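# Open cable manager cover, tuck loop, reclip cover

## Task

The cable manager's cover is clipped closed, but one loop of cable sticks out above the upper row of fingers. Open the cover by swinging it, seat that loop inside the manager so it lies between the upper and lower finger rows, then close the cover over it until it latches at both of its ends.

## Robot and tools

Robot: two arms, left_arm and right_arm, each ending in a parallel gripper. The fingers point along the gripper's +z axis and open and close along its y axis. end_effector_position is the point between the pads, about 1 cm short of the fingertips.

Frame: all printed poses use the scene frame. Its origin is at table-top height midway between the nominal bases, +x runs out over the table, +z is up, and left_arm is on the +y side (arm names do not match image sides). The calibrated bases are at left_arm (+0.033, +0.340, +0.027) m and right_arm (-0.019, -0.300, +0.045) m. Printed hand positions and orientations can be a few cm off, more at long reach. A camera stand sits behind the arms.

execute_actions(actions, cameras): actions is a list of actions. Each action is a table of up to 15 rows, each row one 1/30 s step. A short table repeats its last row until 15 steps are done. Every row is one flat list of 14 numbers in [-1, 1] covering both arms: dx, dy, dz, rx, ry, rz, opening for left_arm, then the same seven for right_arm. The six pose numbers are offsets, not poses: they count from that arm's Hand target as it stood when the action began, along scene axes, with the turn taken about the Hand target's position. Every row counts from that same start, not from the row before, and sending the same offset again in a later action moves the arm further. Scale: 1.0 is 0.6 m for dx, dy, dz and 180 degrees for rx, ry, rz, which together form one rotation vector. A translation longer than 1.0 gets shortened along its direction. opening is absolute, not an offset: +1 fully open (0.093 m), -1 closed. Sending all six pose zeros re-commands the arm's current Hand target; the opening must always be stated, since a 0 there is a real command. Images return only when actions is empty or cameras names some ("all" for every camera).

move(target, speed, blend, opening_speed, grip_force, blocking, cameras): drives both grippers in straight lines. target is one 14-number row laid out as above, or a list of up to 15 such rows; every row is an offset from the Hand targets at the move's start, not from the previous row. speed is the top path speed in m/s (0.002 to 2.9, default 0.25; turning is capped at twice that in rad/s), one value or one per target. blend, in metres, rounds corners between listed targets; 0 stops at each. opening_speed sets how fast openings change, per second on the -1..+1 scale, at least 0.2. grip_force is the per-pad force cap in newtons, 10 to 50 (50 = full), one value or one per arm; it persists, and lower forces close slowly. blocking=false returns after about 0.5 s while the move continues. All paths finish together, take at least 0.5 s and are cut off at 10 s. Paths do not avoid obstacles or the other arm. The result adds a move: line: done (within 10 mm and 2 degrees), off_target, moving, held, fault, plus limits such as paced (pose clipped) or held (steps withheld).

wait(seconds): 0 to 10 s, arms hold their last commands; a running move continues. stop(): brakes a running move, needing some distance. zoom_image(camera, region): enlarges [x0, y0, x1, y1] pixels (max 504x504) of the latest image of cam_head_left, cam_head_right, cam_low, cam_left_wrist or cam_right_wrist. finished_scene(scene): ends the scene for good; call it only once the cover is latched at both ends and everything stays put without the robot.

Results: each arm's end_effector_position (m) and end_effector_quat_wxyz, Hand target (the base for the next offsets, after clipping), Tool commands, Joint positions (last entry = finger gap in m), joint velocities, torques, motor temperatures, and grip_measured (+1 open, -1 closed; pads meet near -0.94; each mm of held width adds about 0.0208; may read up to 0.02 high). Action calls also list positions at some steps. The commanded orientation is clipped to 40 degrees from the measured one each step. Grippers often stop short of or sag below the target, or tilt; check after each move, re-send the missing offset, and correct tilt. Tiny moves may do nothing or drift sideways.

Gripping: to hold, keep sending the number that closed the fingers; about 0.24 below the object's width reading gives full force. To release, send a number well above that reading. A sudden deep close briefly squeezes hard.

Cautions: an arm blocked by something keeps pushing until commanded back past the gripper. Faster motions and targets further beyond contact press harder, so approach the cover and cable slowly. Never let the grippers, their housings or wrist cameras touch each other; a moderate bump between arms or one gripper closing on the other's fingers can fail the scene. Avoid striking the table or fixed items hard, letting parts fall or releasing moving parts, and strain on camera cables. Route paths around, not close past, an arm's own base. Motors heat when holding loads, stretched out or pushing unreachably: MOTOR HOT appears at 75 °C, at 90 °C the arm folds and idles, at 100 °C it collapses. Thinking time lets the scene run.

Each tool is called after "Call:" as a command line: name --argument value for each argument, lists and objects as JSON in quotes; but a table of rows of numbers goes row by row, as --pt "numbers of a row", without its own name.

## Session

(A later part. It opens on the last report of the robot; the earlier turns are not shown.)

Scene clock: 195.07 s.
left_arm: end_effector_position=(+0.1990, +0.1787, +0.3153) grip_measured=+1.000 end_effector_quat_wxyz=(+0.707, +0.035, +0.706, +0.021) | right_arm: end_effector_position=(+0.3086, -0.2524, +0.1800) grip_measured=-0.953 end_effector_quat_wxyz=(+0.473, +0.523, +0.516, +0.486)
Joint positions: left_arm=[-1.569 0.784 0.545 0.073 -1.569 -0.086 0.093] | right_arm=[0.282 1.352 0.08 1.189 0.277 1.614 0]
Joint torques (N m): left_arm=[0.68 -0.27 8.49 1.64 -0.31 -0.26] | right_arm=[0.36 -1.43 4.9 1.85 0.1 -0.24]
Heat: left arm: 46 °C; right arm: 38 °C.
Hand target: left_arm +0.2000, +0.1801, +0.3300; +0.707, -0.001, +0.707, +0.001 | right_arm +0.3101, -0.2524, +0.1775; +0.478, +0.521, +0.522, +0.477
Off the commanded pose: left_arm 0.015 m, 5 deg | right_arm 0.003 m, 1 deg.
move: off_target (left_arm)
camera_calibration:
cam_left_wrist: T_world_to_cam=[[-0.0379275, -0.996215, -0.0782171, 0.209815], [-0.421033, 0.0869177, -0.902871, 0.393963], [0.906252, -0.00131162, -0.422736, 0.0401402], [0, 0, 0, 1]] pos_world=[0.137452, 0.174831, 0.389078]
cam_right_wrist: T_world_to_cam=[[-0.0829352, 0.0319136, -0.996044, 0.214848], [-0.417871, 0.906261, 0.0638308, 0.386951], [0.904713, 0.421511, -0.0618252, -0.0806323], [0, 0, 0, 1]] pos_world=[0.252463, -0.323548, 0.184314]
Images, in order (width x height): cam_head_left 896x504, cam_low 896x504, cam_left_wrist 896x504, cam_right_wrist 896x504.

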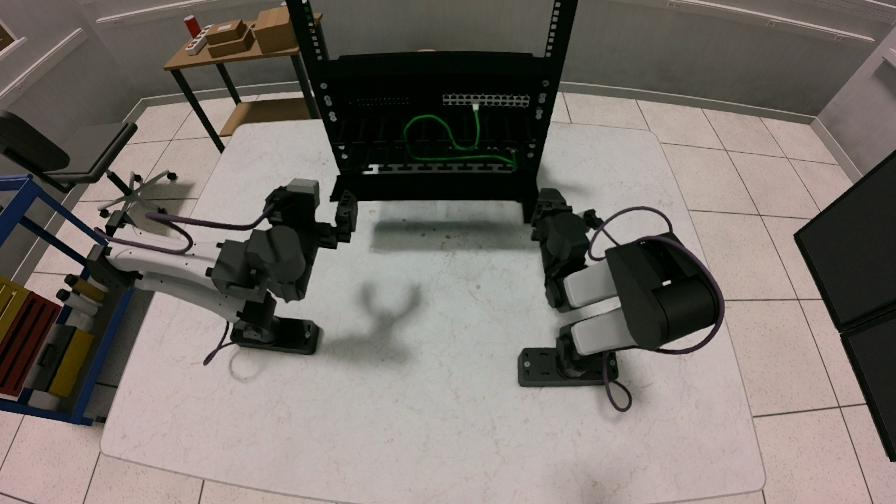

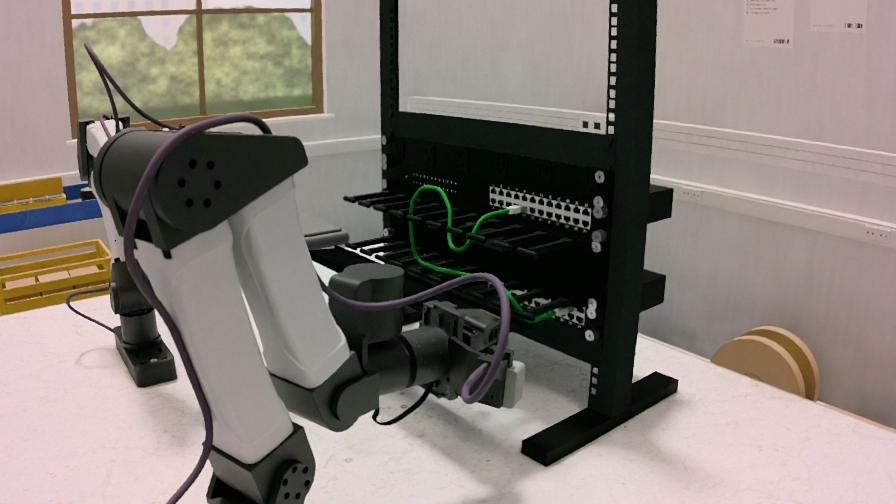

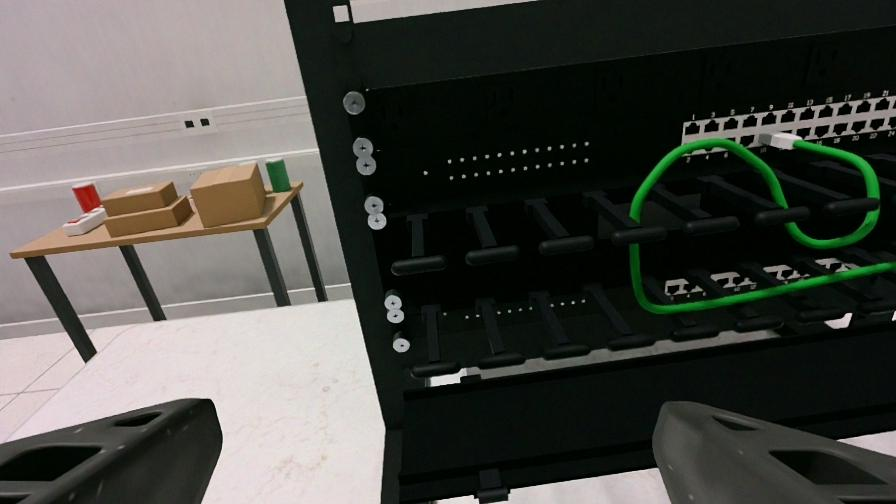

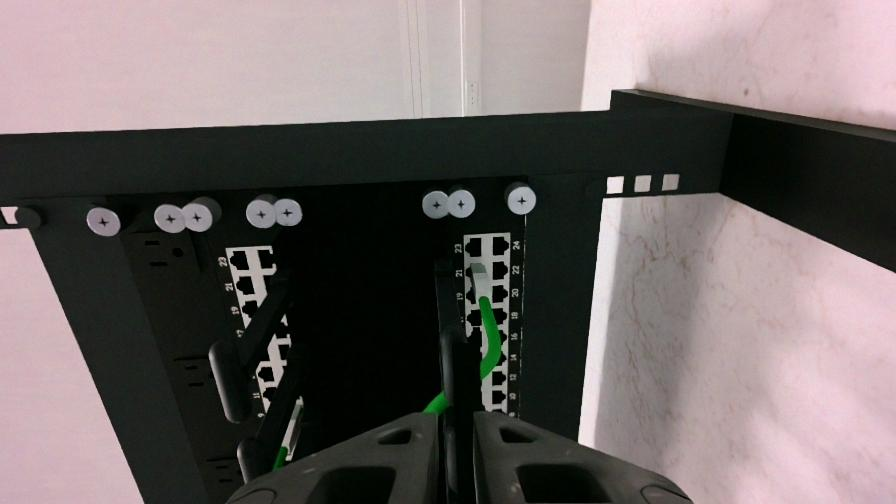

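Call:
move --target '[0.1,-0.25,0.03,0,0.1,0,0,0,0,0,0,0,0,-1]' --speed 0.2 --cameras '["cam_left_wrist"]'

Call:
zoom_image --camera "cam_left_wrist" --region '[250, 50, 650, 350]'

Scene clock: 207.80 s.
left_arm: end_effector_position=(+0.2571, +0.0329, +0.3380) grip_measured=+0.002 end_effector_quat_wxyz=(+0.584, +0.019, +0.812, +0.015) | right_arm: end_effector_position=(+0.3086, -0.2524, +0.1800) grip_measured=-0.953 end_effector_quat_wxyz=(+0.473, +0.523, +0.516, +0.486)
Joint positions: left_arm=[-1.347 1.606 1.567 -0.993 -1.191 -0.949 0.045] | right_arm=[0.282 1.352 0.08 1.189 0.277 1.614 0]
Joint torques (N m): left_arm=[0.66 -6.57 8.02 1.09 -0.61 -0.25] | right_arm=[0.44 -1.46 4.94 1.88 0.11 -0.23]
Heat: left arm: 45 °C; right arm: 36 °C.
Hand target: left_arm +0.2599, +0.0300, +0.3480; +0.587, +0.000, +0.809, +0.001 | right_arm +0.3101, -0.2524, +0.1774; +0.478, +0.521, +0.522, +0.477
Off the commanded pose: left_arm 0.011 m, 3 deg | right_arm 0.003 m, 1 deg.
move: off_target (left_arm)
camera_calibration:
cam_left_wrist: T_world_to_cam=[[-0.030009, -0.998761, -0.0397055, 0.053622], [-0.688499, 0.0494514, -0.72355, 0.461111], [0.724616, 0.00562416, -0.689129, 0.133324], [0, 0, 0, 1]] pos_world=[0.222474, 0.0300032, 0.427643]
Images, in order (width x height): cam_left_wrist 896x504.

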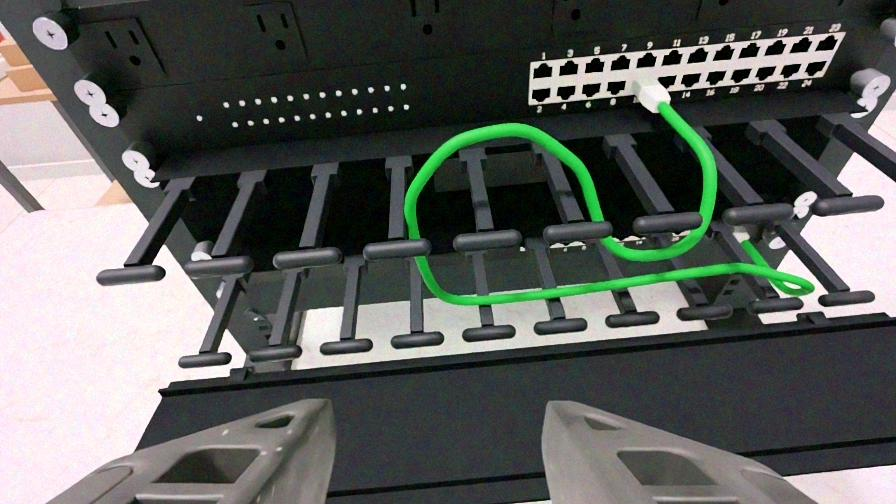

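Scaled by 1.260.

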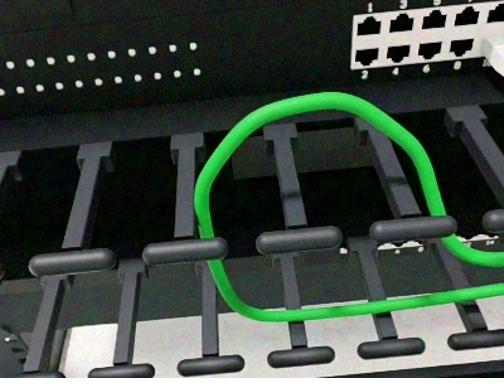

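Call:
move --target '[0.158,0.028,-0.03,0,0.094,0,-0.1,0,0,0,0,0,0,-1]' --speed 0.12 --cameras '["cam_left_wrist","cam_low"]'

Scene clock: 230.63 s.
left_arm: end_effector_position=(+0.3519, +0.0509, +0.3195) grip_measured=-0.098 end_effector_quat_wxyz=(+0.455, +0.004, +0.891, +0.011) | right_arm: end_effector_position=(+0.3086, -0.2524, +0.1800) grip_measured=-0.953 end_effector_quat_wxyz=(+0.473, +0.523, +0.516, +0.486)
Joint positions: left_arm=[-0.994 1.727 1.798 -1.025 -0.769 -0.749 0.04] | right_arm=[0.282 1.352 0.08 1.189 0.277 1.614 0]
Joint torques (N m): left_arm=[0.35 -7.77 8.03 1.33 -0.43 0] | right_arm=[0.36 -1.37 4.86 1.85 0.09 -0.26]
Motor temperatures (°C): left_arm=[24 33 44 35 23 23 28] | right_arm=[26 34 35 33 28 24 28]
Heat: left arm: 44 °C; right arm: 35 °C.
Hand target: left_arm +0.3548, +0.0469, +0.3300; +0.462, +0.000, +0.887, +0.001 | right_arm +0.3101, -0.2524, +0.1774; +0.478, +0.521, +0.522, +0.477
Off the commanded pose: left_arm 0.012 m, 2 deg | right_arm 0.003 m, 1 deg.
move: off_target (left_arm)
camera_calibration:
cam_left_wrist: T_world_to_cam=[[-0.011103, -0.99988, -0.0108322, 0.0579181], [-0.873703, 0.0149695, -0.486229, 0.503173], [0.486332, 0.00406557, -0.873764, 0.194802], [0, 0, 0, 1]] pos_world=[0.345528, 0.0495869, 0.415495]
Images, in order (width x height): cam_low 896x504, cam_left_wrist 896x504.

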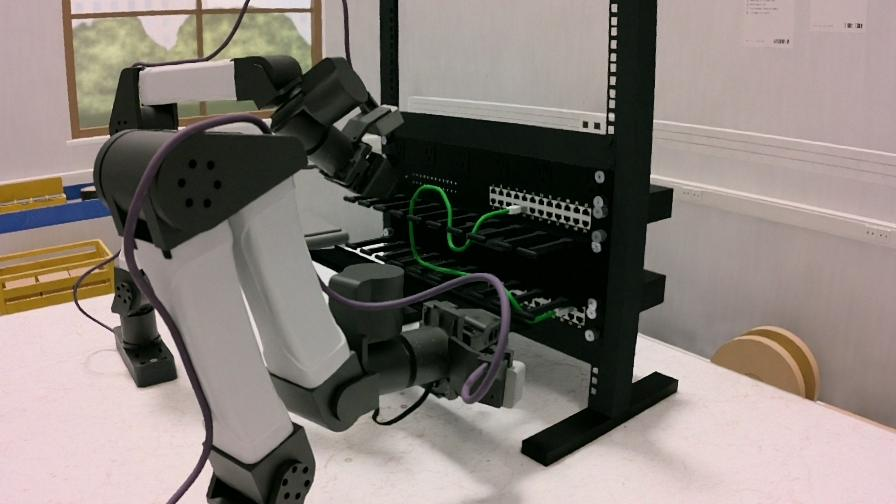

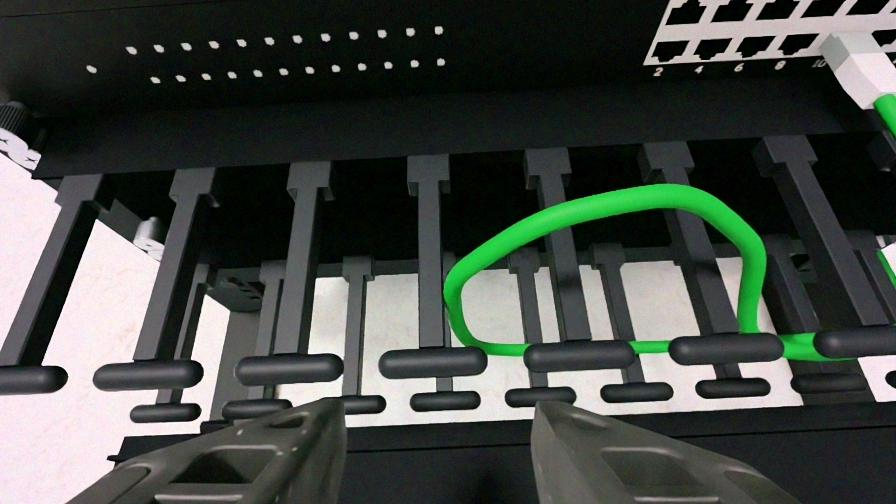

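Call:
move --pt "0.08 -0.002 -0.042 0 0 0 -0.1 0 0 0 0 0 0 -1" --pt "0.08 -0.002 -0.042 0 0 0 -0.85 0 0 0 0 0 0 -1" --speed 0.08 --grip_force '[25,50]' --opening_speed 0.5 --cameras '["cam_left_wrist","cam_low","cam_head_left"]'

Scene clock: 241.80 s.
left_arm: end_effector_position=(+0.3985, +0.0468, +0.3029) grip_measured=-0.844 end_effector_quat_wxyz=(+0.454, +0.006, +0.891, +0.003) | right_arm: end_effector_position=(+0.3086, -0.2524, +0.1800) grip_measured=-0.953 end_effector_quat_wxyz=(+0.473, +0.523, +0.516, +0.486)
Joint positions: left_arm=[-0.889 1.797 1.798 -0.869 -0.691 -0.632 0.005] | right_arm=[0.282 1.352 0.08 1.189 0.277 1.614 0]
Joint torques (N m): left_arm=[0.53 -8.84 5.46 1.67 -0.47 -0.06] | right_arm=[0.38 -1.5 4.98 1.92 0.1 -0.23]
Heat: left arm: 43 °C; right arm: 35 °C.
Hand target: left_arm +0.4028, +0.0457, +0.3048; +0.462, +0.000, +0.887, +0.001 | right_arm +0.3101, -0.2524, +0.1774; +0.478, +0.521, +0.522, +0.477
Off the commanded pose: left_arm 0.005 m, 1 deg | right_arm 0.003 m, 1 deg.
grip_force (N): 25, 50
move: done
camera_calibration:
cam_left_wrist: T_world_to_cam=[[-0.0227754, -0.999739, 0.00169025, 0.0549617], [-0.874214, 0.0190955, -0.485166, 0.535535], [0.485007, -0.0125275, -0.87442, 0.159142], [0, 0, 0, 1]] pos_world=[0.392239, 0.0467147, 0.398888]
Images, in order (width x height): cam_head_left 896x504, cam_low 896x504, cam_left_wrist 896x504.

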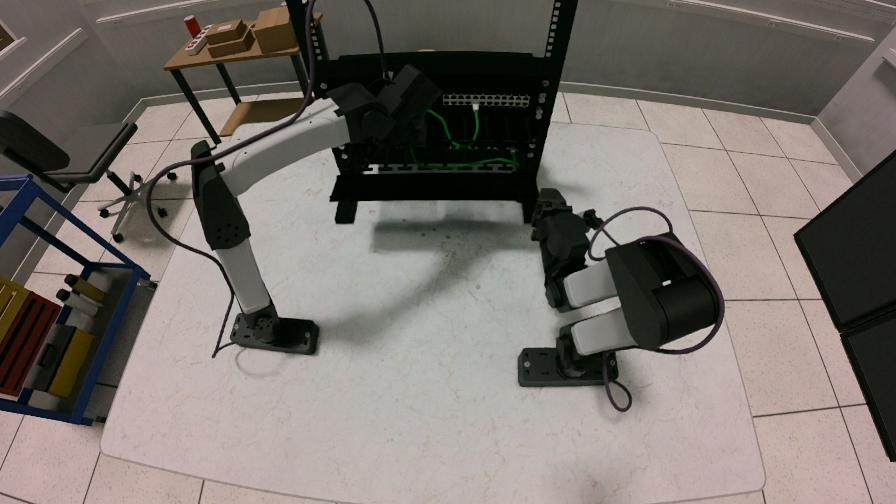

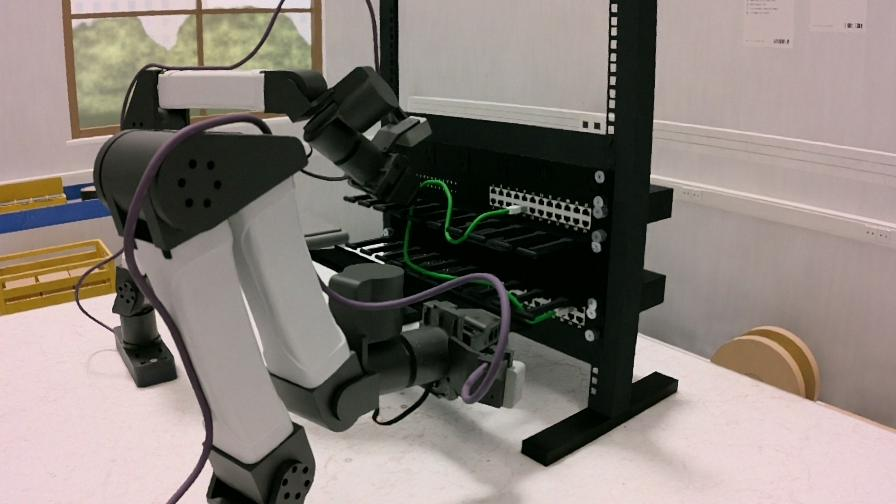

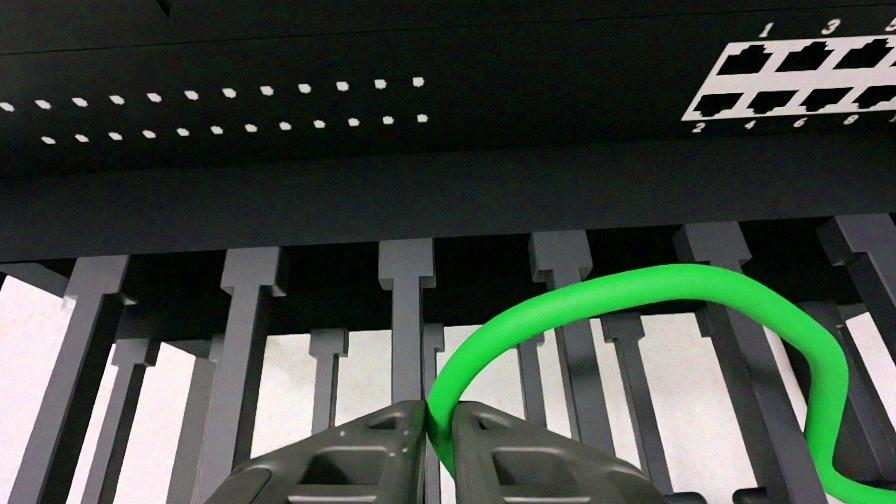

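Call:
move --pt "0 0 0 0 0 0 -1 0 0 0 0 0 0 -1" --pt "0 -0.03 0 0 0 0 -1 0 0 0 0 0 0 -1" --pt "-0.075 -0.03 0 0 0 0 -1 0 0 0 0 0 0 -1" --speed 0.06 --cameras '["cam_left_wrist","cam_head_left"]'

Scene clock: 248.13 s.
left_arm: end_effector_position=(+0.3631, +0.0278, +0.2918) grip_measured=-0.886 end_effector_quat_wxyz=(+0.453, +0.011, +0.891, +0.026) | right_arm: end_effector_position=(+0.3086, -0.2524, +0.1800) grip_measured=-0.953 end_effector_quat_wxyz=(+0.473, +0.523, +0.516, +0.486)
Joint positions: left_arm=[-1.005 1.823 1.808 -0.972 -0.788 -0.75 0.003] | right_arm=[0.282 1.352 0.08 1.189 0.277 1.614 0]
Joint torques (N m): left_arm=[-0.44 -12.83 4.33 1.45 -0.36 -0.26] | right_arm=[0.36 -1.42 4.98 1.88 0.11 -0.27]
Heat: left arm: 42 °C; right arm: 35 °C.
Hand target: left_arm +0.3577, +0.0277, +0.3048; +0.462, +0.000, +0.887, +0.001 | right_arm +0.3101, -0.2524, +0.1774; +0.478, +0.521, +0.522, +0.477
Off the commanded pose: left_arm 0.014 m, 3 deg | right_arm 0.003 m, 1 deg.
grip_force (N): 25, 50
move: off_target (left_arm)
camera_calibration:
cam_left_wrist: T_world_to_cam=[[-0.0112679, -0.998922, -0.0450256, 0.044732], [-0.875602, 0.0316025, -0.481999, 0.498803], [0.482902, 0.0339933, -0.875014, 0.165906], [0, 0, 0, 1]] pos_world=[0.357141, 0.0232806, 0.387607]
Images, in order (width x height): cam_head_left 896x504, cam_left_wrist 896x504.

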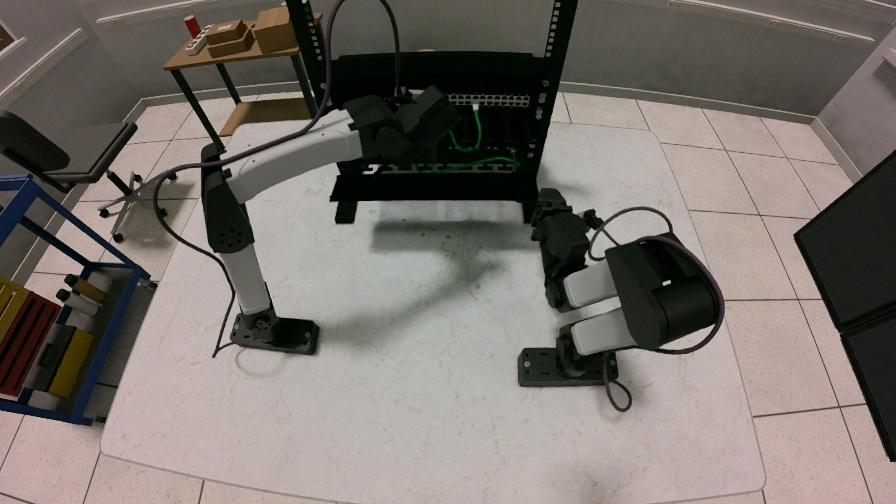

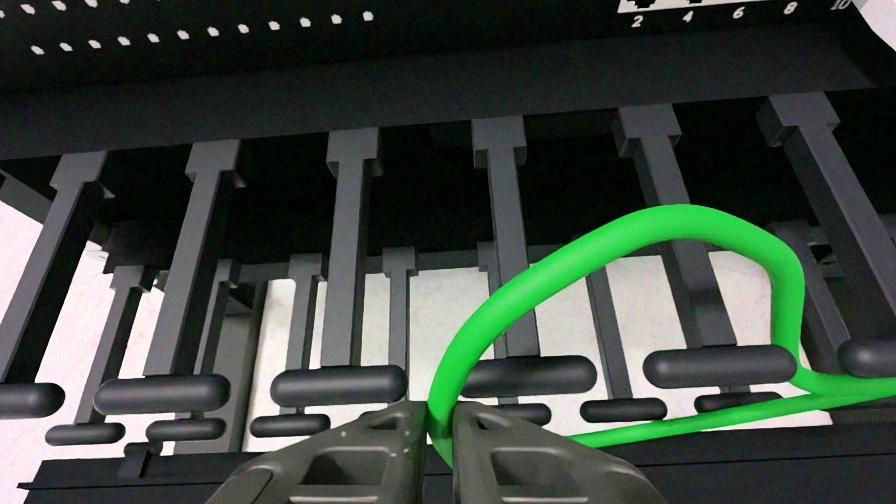

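Call:
move --pt "-0.042 -0.01 0 0 0 0 -1 0 0 0 0 0 0 -1" --pt "-0.042 -0.12 0 0 0 0 -1 0 0 0 0 0 0 -1" --speed 0.06 --cameras '["cam_left_wrist","cam_head_left","cam_low"]'

Scene clock: 262.57 s.
left_arm: end_effector_position=(+0.3310, -0.0295, +0.2982) grip_measured=-0.888 end_effector_quat_wxyz=(+0.453, +0.016, +0.891, +0.032) | right_arm: end_effector_position=(+0.3086, -0.2524, +0.1800) grip_measured=-0.953 end_effector_quat_wxyz=(+0.473, +0.523, +0.516, +0.486)
Joint positions: left_arm=[-1.147 2.053 2.174 -1.249 -0.863 -0.924 0.003] | right_arm=[0.282 1.352 0.08 1.189 0.277 1.614 0]
Joint torques (N m): left_arm=[-0.4 -9.46 7.6 1.4 -0.43 -0.25] | right_arm=[0.34 -1.4 4.93 1.9 0.1 -0.25]
Motor temperatures (°C): left_arm=[24 39 41 35 23 23 28] | right_arm=[26 33 35 34 27 24 28]
Heat: left arm: 41 °C; right arm: 35 °C.
Hand target: left_arm +0.3325, -0.0443, +0.3048; +0.462, +0.000, +0.887, +0.001 | right_arm +0.3101, -0.2524, +0.1774; +0.478, +0.521, +0.522, +0.477
Off the commanded pose: left_arm 0.016 m, 4 deg | right_arm 0.003 m, 1 deg.
grip_force (N): 25, 50
move: off_target (left_arm)
camera_calibration:
cam_left_wrist: T_world_to_cam=[[-0.0134476, -0.998122, -0.0597639, -0.00758912], [-0.87506, 0.0406682, -0.482303, 0.475772], [0.483828, 0.0458111, -0.873963, 0.18868], [0, 0, 0, 1]] pos_world=[0.324938, -0.0355673, 0.393913]
Images, in order (width x height): cam_head_left 896x504, cam_low 896x504, cam_left_wrist 896x504.

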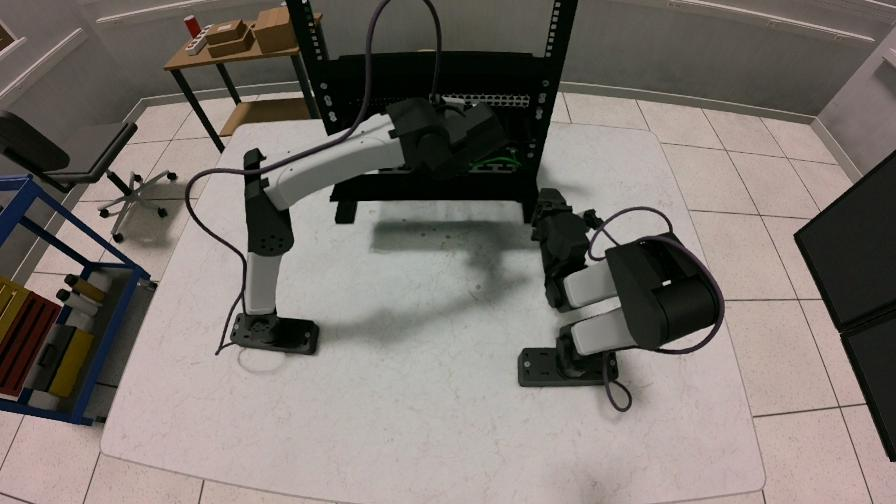

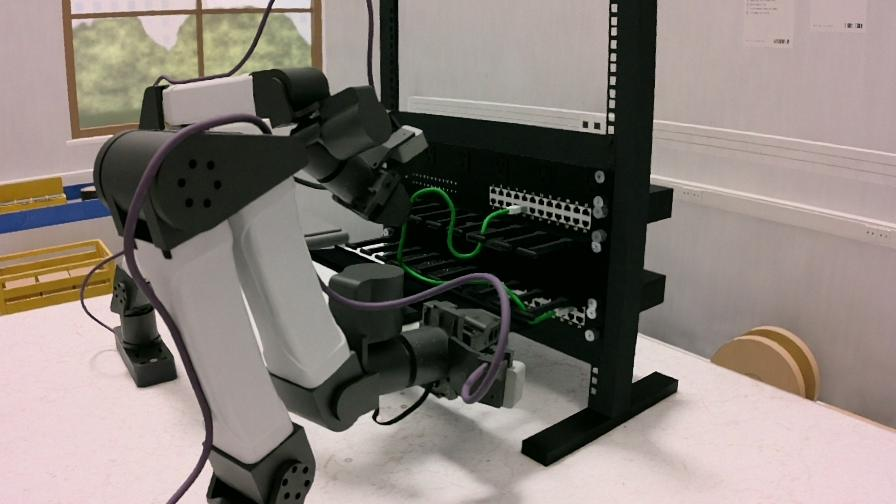

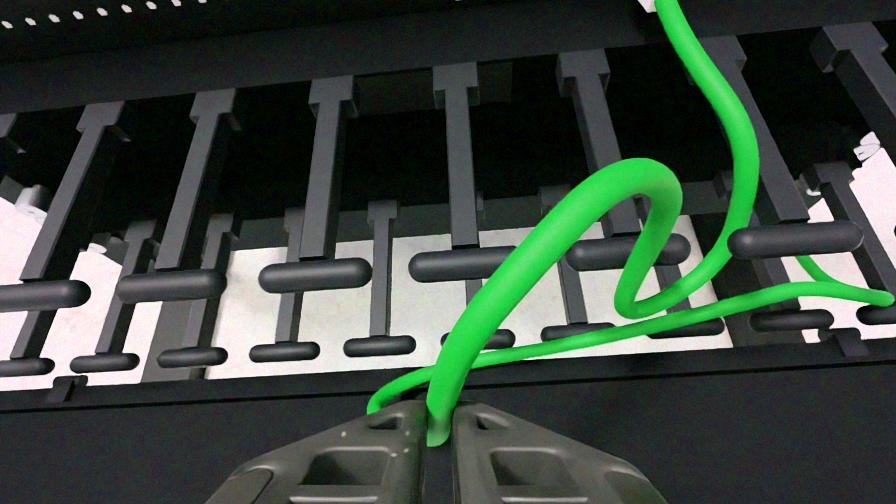

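Call:
move --pt "-0.02 -0.01 0 0 0 0 -1 0 0 0 0 0 0 -1" --pt "-0.02 -0.03 -0.09 0 0 0 -1 0 0 0 0 0 0 -1" --speed 0.06 --cameras '["cam_left_wrist","cam_low"]'

Scene clock: 271.57 s.
left_arm: end_effector_position=(+0.3163, -0.0558, +0.2521) grip_measured=-0.890 end_effector_quat_wxyz=(+0.454, +0.013, +0.891, +0.018) | right_arm: end_effector_position=(+0.3086, -0.2524, +0.1800) grip_measured=-0.953 end_effector_quat_wxyz=(+0.473, +0.523, +0.516, +0.486)
Joint positions: left_arm=[-1.2 2.074 2.02 -1.099 -0.874 -0.992 0.002] | right_arm=[0.282 1.352 0.08 1.189 0.277 1.613 0]
Joint torques (N m): left_arm=[0.49 -11.07 4.14 1.46 -0.54 -0.17] | right_arm=[0.25 -1.39 4.85 1.86 0.1 -0.22]
Heat: left arm: 40 °C; right arm: 35 °C.
Hand target: left_arm +0.3206, -0.0622, +0.2509; +0.462, -0.001, +0.887, +0.001 | right_arm +0.3101, -0.2524, +0.1774; +0.478, +0.521, +0.522, +0.477
Off the commanded pose: left_arm 0.008 m, 3 deg | right_arm 0.003 m, 1 deg.
grip_force (N): 25, 50
move: off_target (left_arm)
camera_calibration:
cam_left_wrist: T_world_to_cam=[[-0.021855, -0.999236, -0.0323923, -0.0410963], [-0.873735, 0.0348373, -0.485152, 0.441786], [0.48591, 0.0176993, -0.87383, 0.154495], [0, 0, 0, 1]] pos_world=[0.310035, -0.05919, 0.348004]
Images, in order (width x height): cam_low 896x504, cam_left_wrist 896x504.

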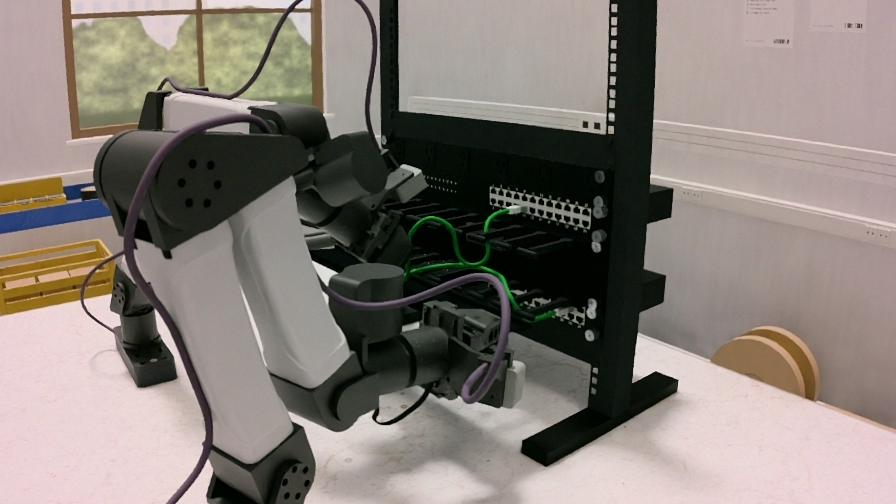

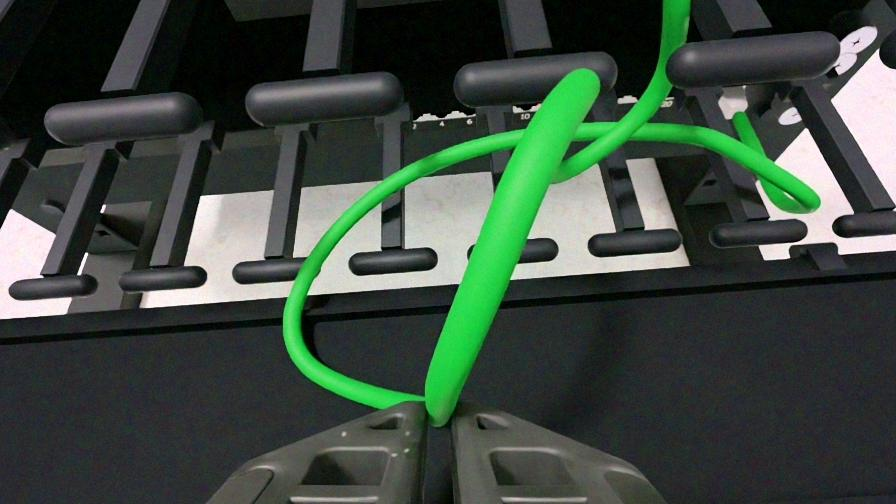

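Call:
move --pt "0.005 0.05 -0.015 0 -0.083 0 -1 0 0 0 0 0 0 -1" --speed 0.06 --cameras '["cam_left_wrist","cam_low"]'

Scene clock: 281.20 s.
left_arm: end_effector_position=(+0.3251, -0.0304, +0.2223) grip_measured=-0.893 end_effector_quat_wxyz=(+0.560, +0.017, +0.828, +0.032) | right_arm: end_effector_position=(+0.3086, -0.2524, +0.1800) grip_measured=-0.953 end_effector_quat_wxyz=(+0.473, +0.523, +0.516, +0.486)
Joint positions: left_arm=[-1.207 1.907 1.482 -0.495 -1.086 -0.781 0.002] | right_arm=[0.282 1.352 0.08 1.189 0.277 1.613 0]
Joint torques (N m): left_arm=[-0.17 -14 4.55 1.67 -0.54 -0.01] | right_arm=[0.43 -1.59 5.05 1.9 0.1 -0.22]
Heat: left arm: 42 °C; right arm: 35 °C.
Hand target: left_arm +0.3236, -0.0322, +0.2419; +0.573, -0.001, +0.819, +0.001 | right_arm +0.3101, -0.2524, +0.1774; +0.478, +0.521, +0.522, +0.477
Off the commanded pose: left_arm 0.020 m, 5 deg | right_arm 0.003 m, 1 deg.
grip_force (N): 25, 50
move: off_target (left_arm)
camera_calibration:
cam_left_wrist: T_world_to_cam=[[-0.00956094, -0.997826, -0.0652045, -0.0131321], [-0.729267, 0.0515725, -0.682283, 0.431345], [0.684162, 0.0410282, -0.728175, 0.0276122], [0, 0, 0, 1]] pos_world=[0.295549, -0.0364819, 0.313549]
Images, in order (width x height): cam_low 896x504, cam_left_wrist 896x504.

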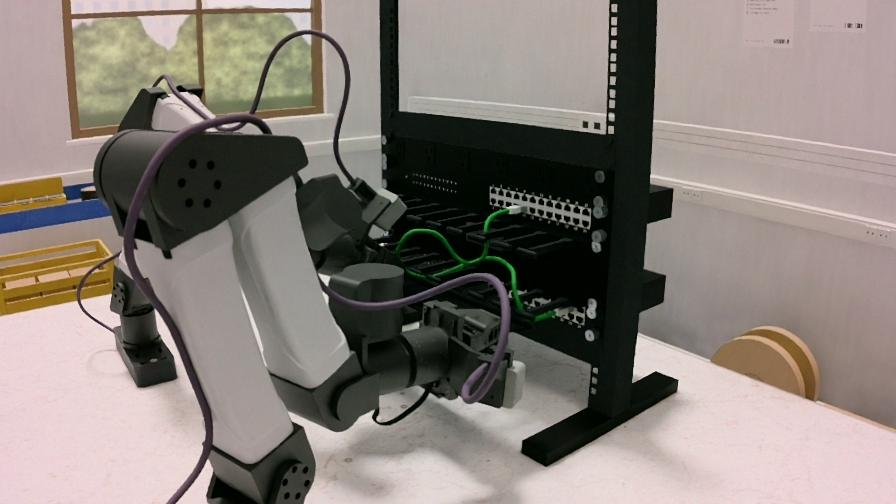

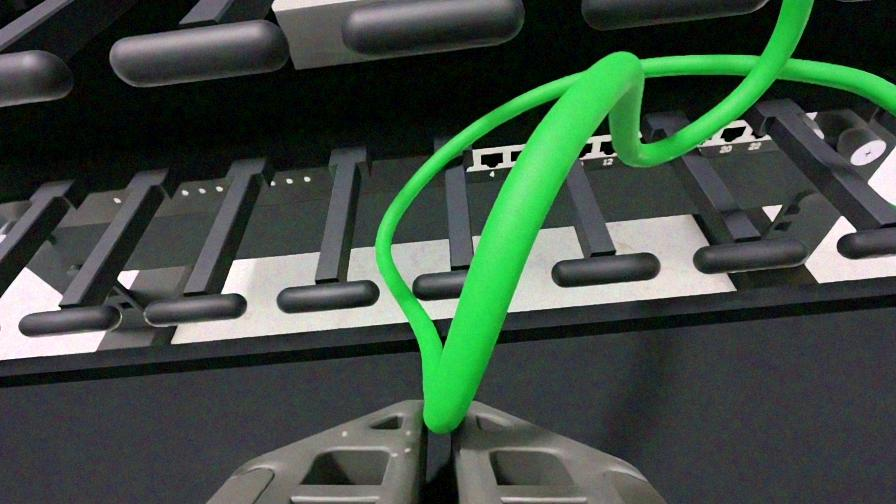

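Call:
move --pt "0.0 0.02 0.025 0 0 0 -1 0 0 0 0 0 0 -1" --pt "0.12 0.05 0.025 0 0 0 -1 0 0 0 0 0 0 -1" --speed 0.06 --cameras '["cam_left_wrist","cam_low"]'

Scene clock: 287.57 s.
left_arm: end_effector_position=(+0.3930, -0.0034, +0.2429) grip_measured=-0.975 end_effector_quat_wxyz=(+0.561, +0.014, +0.828, +0.017) | right_arm: end_effector_position=(+0.3086, -0.2524, +0.1801) grip_measured=-0.953 end_effector_quat_wxyz=(+0.473, +0.523, +0.516, +0.486)
Joint positions: left_arm=[-1.02 1.857 1.448 -0.268 -0.939 -0.528 0] | right_arm=[0.282 1.352 0.08 1.19 0.277 1.613 0]
Joint torques (N m): left_arm=[0.73 -12.05 5.33 1.92 -0.4 -0.04] | right_arm=[0.34 -1.5 4.94 1.87 0.1 -0.26]
Motor temperatures (°C): left_arm=[24 44 39 36 23 23 29] | right_arm=[26 32 35 34 27 24 29]
Heat: left arm: 44 °C; right arm: 35 °C.
Hand target: left_arm +0.3956, -0.0022, +0.2569; +0.573, -0.001, +0.819, +0.001 | right_arm +0.3101, -0.2524, +0.1775; +0.478, +0.521, +0.522, +0.477
Off the commanded pose: left_arm 0.014 m, 3 deg | right_arm 0.003 m, 1 deg.
grip_force (N): 25, 50
move: off_target (left_arm)
camera_calibration:
cam_left_wrist: T_world_to_cam=[[-0.021142, -0.999129, -0.0359689, 0.0133211], [-0.727879, 0.0400457, -0.684535, 0.493528], [0.685379, 0.0117085, -0.728092, -0.00560065], [0, 0, 0, 1]] pos_world=[0.363349, -0.00638858, 0.334239]
Images, in order (width x height): cam_low 896x504, cam_left_wrist 896x504.

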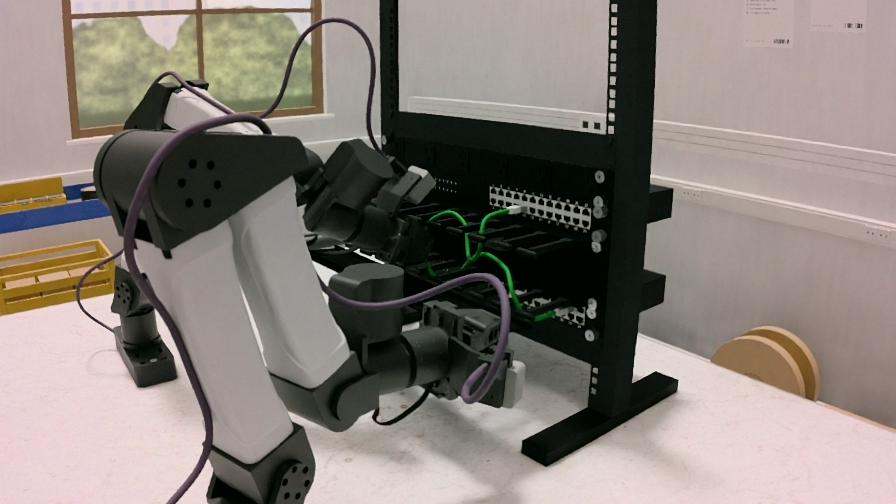

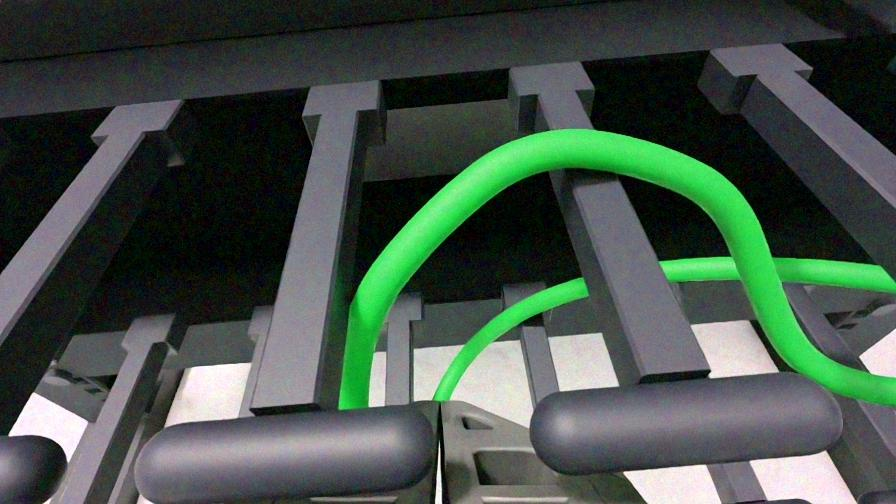

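Call:
move --pt "-0.16 0 0 0 0 0 -1 0 0 0 0 0 0 -1" --pt "-0.17 -0.02 0.2 0.4244 0.1089 -0.2703 0.1 0 0 0 0 0 0 -1" --pt "-0.11 -0.045 0.18 0.4244 0.1089 -0.2703 0.1 0 0 0 0 0 0 -1" --speed 0.15 --blend '[0.01,0.01,0]' --cameras '["cam_left_wrist","cam_low"]'

Scene clock: 311.30 s.
left_arm: end_effector_position=(+0.3295, -0.0279, +0.3576) grip_measured=+0.098 end_effector_quat_wxyz=(+0.318, +0.654, +0.630, +0.274) | right_arm: end_effector_position=(+0.3086, -0.2524, +0.1801) grip_measured=-0.953 end_effector_quat_wxyz=(+0.473, +0.523, +0.516, +0.486)
Joint positions: left_arm=[-1.11 2.202 2.736 -1.567 -0.714 0.684 0.05] | right_arm=[0.282 1.352 0.08 1.19 0.277 1.613 0]
Joint torques (N m): left_arm=[0.38 -10.8 6.45 1.23 -0.32 0.04] | right_arm=[0.32 -1.35 4.85 1.86 0.08 -0.23]
Heat: left arm: 43 °C; right arm: 35 °C.
Hand target: left_arm +0.3296, -0.0293, +0.3649; +0.271, +0.653, +0.653, +0.271 | right_arm +0.3101, -0.2524, +0.1775; +0.478, +0.521, +0.522, +0.477
Off the commanded pose: left_arm 0.007 m, 6 deg | right_arm 0.003 m, 1 deg.
joint read past its limit (left arm) — joint 4 (wrist pitch), lower limit.
joint sent to its limit (left arm) — joint 4 (wrist pitch), lower limit. The joint targets are off in orientation, not in position.
grip_force (N): 25, 50
move: off_target (left_arm); blend cut to 0 m at target 2; target 2's new opening was sent with left_arm's hand 0.005 m and 7 deg from that target
camera_calibration:
cam_left_wrist: T_world_to_cam=[[-0.664208, 0.00457795, -0.747534, 0.485888], [-0.264461, 0.933875, 0.240701, 0.0682089], [0.699206, 0.357569, -0.619076, 0.0879286], [0, 0, 0, 1]] pos_world=[0.279289, -0.0973636, 0.401235]
Images, in order (width x height): cam_low 896x504, cam_left_wrist 896x504.

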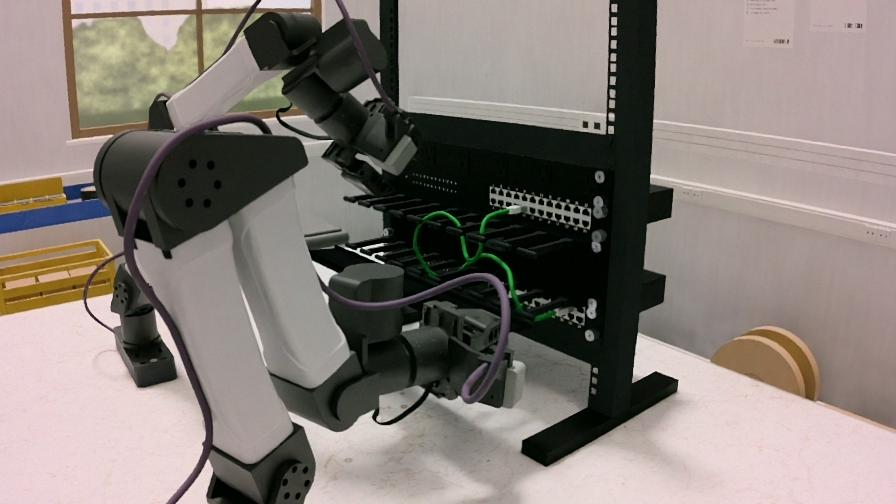

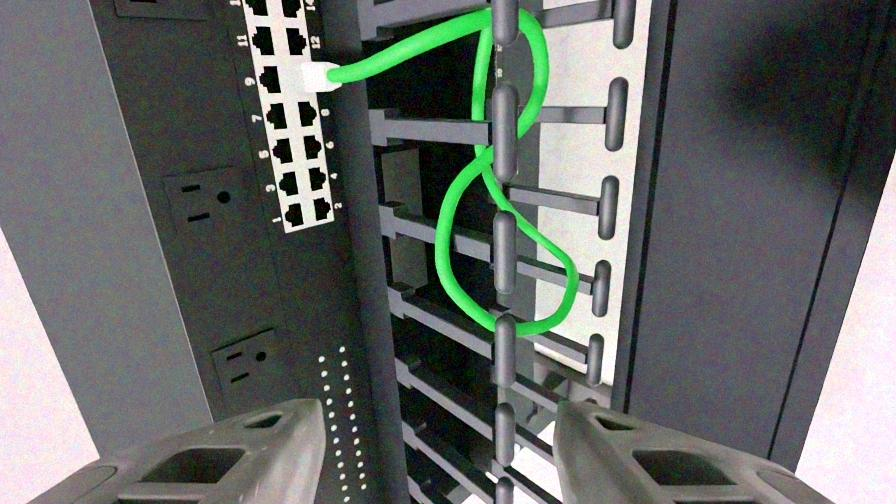

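Call:
move --pt "0.105 -0.005 -0.08 0 0 0 -0.5 0 0 0 0 0 0 -1" --speed 0.12 --cameras '["cam_left_wrist"]'

Scene clock: 322.17 s.
left_arm: end_effector_position=(+0.3897, -0.0269, +0.3066) grip_measured=-0.498 end_effector_quat_wxyz=(+0.271, +0.658, +0.645, +0.278) | right_arm: end_effector_position=(+0.3086, -0.2524, +0.1801) grip_measured=-0.953 end_effector_quat_wxyz=(+0.473, +0.523, +0.516, +0.486)
Joint positions: left_arm=[-0.981 2.367 2.833 -1.532 -0.648 0.763 0.021] | right_arm=[0.282 1.352 0.08 1.19 0.277 1.613 0]
Joint torques (N m): left_arm=[0.31 -12.1 6.84 1.38 -0.25 0.04] | right_arm=[0.27 -1.42 4.9 1.89 0.14 -0.26]
Heat: left arm: 43 °C; right arm: 35 °C.
Hand target: left_arm +0.3925, -0.0323, +0.3168; +0.271, +0.653, +0.653, +0.271 | right_arm +0.3101, -0.2524, +0.1775; +0.478, +0.521, +0.522, +0.477
Off the commanded pose: left_arm 0.012 m, 1 deg | right_arm 0.003 m, 1 deg.
elbow stopped short (left arm): the move would have taken joint 3 (elbow) straighter than the controller allows.
grip_force (N): 25, 50
move: off_target (left_arm)
camera_calibration:
cam_left_wrist: T_world_to_cam=[[-0.711336, 0.0190672, -0.702594, 0.492739], [-0.285828, 0.905392, 0.313955, 0.0805925], [0.642109, 0.424149, -0.638587, 0.0438347], [0, 0, 0, 1]] pos_world=[0.345392, -0.100955, 0.348886]
Images, in order (width x height): cam_left_wrist 896x504.

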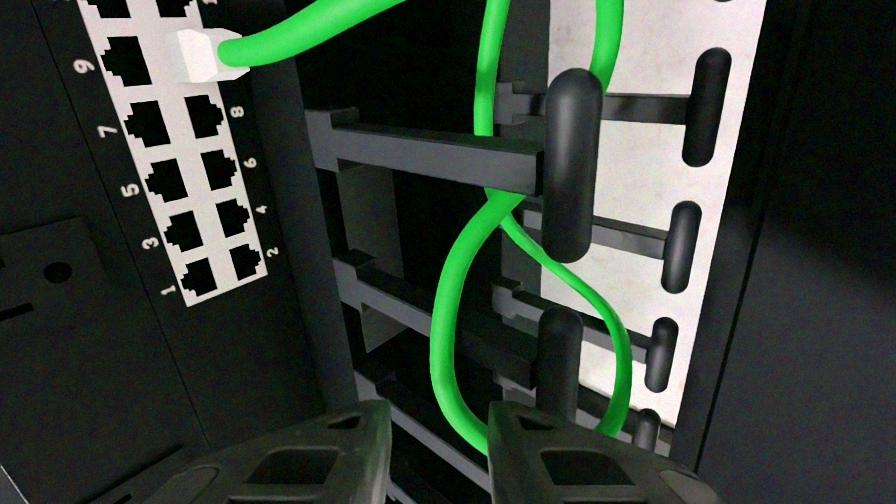

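Call:
move --pt "0.03 -0.006 -0.014 0 -0.083 0 -0.6 0 0 0 0 0 0 -1" --speed 0.08 --cameras '["cam_left_wrist"]'

Scene clock: 331.27 s.
left_arm: end_effector_position=(+0.4061, -0.0381, +0.3035) grip_measured=-0.598 end_effector_quat_wxyz=(+0.342, +0.620, +0.610, +0.356) | right_arm: end_effector_position=(+0.3086, -0.2524, +0.1801) grip_measured=-0.953 end_effector_quat_wxyz=(+0.473, +0.523, +0.516, +0.486)
Joint positions: left_arm=[-1.011 2.112 2.193 -0.95 -0.835 0.88 0.016] | right_arm=[0.282 1.352 0.08 1.19 0.277 1.613 0]
Joint torques (N m): left_arm=[1.14 -13.37 3.69 1.78 -0.33 -0.05] | right_arm=[0.38 -1.44 5.11 1.88 0.08 -0.24]
Heat: left arm: 45 °C; right arm: 35 °C.
Hand target: left_arm +0.4105, -0.0359, +0.3085; +0.354, +0.612, +0.612, +0.354 | right_arm +0.3101, -0.2524, +0.1775; +0.478, +0.521, +0.522, +0.477
Off the commanded pose: left_arm 0.007 m, 2 deg | right_arm 0.003 m, 1 deg.
grip_force (N): 25, 50
move: done
camera_calibration:
cam_left_wrist: T_world_to_cam=[[-0.528695, 0.0218674, -0.84853, 0.472752], [-0.356515, 0.901495, 0.245367, 0.145683], [0.770311, 0.432238, -0.46882, -0.0671028], [0, 0, 0, 1]] pos_world=[0.35357, -0.112666, 0.333939]
Images, in order (width x height): cam_left_wrist 896x504.

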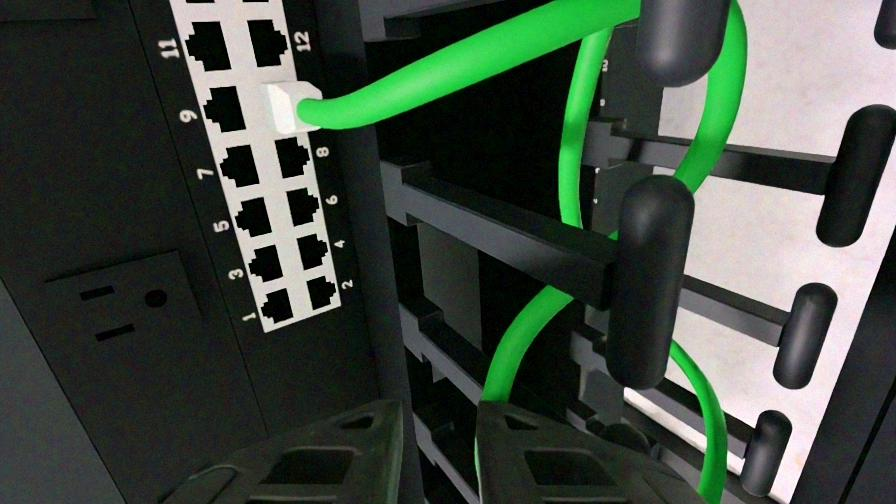

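Call:
move --pt "-0.01 0.033 0.005 0 0 0 -0.4 0 0 0 0 0 0 -1" --speed 0.08 --cameras '["cam_left_wrist"]'

Scene clock: 336.33 s.
left_arm: end_effector_position=(+0.4055, -0.0317, +0.3078) grip_measured=-0.402 end_effector_quat_wxyz=(+0.367, +0.606, +0.613, +0.349) | right_arm: end_effector_position=(+0.3086, -0.2524, +0.1801) grip_measured=-0.953 end_effector_quat_wxyz=(+0.473, +0.523, +0.516, +0.486)
Joint positions: left_arm=[-1.004 2.032 2.056 -0.828 -0.829 0.886 0.026] | right_arm=[0.282 1.352 0.08 1.19 0.277 1.613 0]
Joint torques (N m): left_arm=[1.62 -14.52 3.81 1.18 -0.29 0.06] | right_arm=[0.38 -1.48 4.93 1.89 0.11 -0.28]
Heat: left arm: 45 °C; right arm: 35 °C.
Hand target: left_arm +0.4045, -0.0161, +0.3115; +0.354, +0.612, +0.612, +0.354 | right_arm +0.3101, -0.2524, +0.1775; +0.478, +0.521, +0.522, +0.477
Off the commanded pose: left_arm 0.016 m, 2 deg | right_arm 0.003 m, 1 deg.
grip_force (N): 25, 50
move: off_target (left_arm)
camera_calibration:
cam_left_wrist: T_world_to_cam=[[-0.502905, -0.0229028, -0.864038, 0.468747], [-0.362481, 0.913084, 0.186776, 0.159552], [0.784662, 0.407128, -0.467496, -0.0745135], [0, 0, 0, 1]] pos_world=[0.352037, -0.104613, 0.34038]
Images, in order (width x height): cam_left_wrist 896x504.

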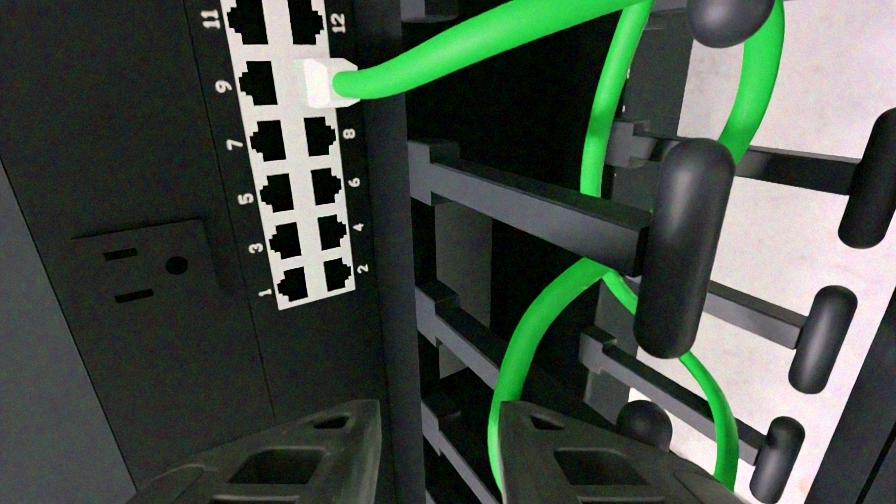

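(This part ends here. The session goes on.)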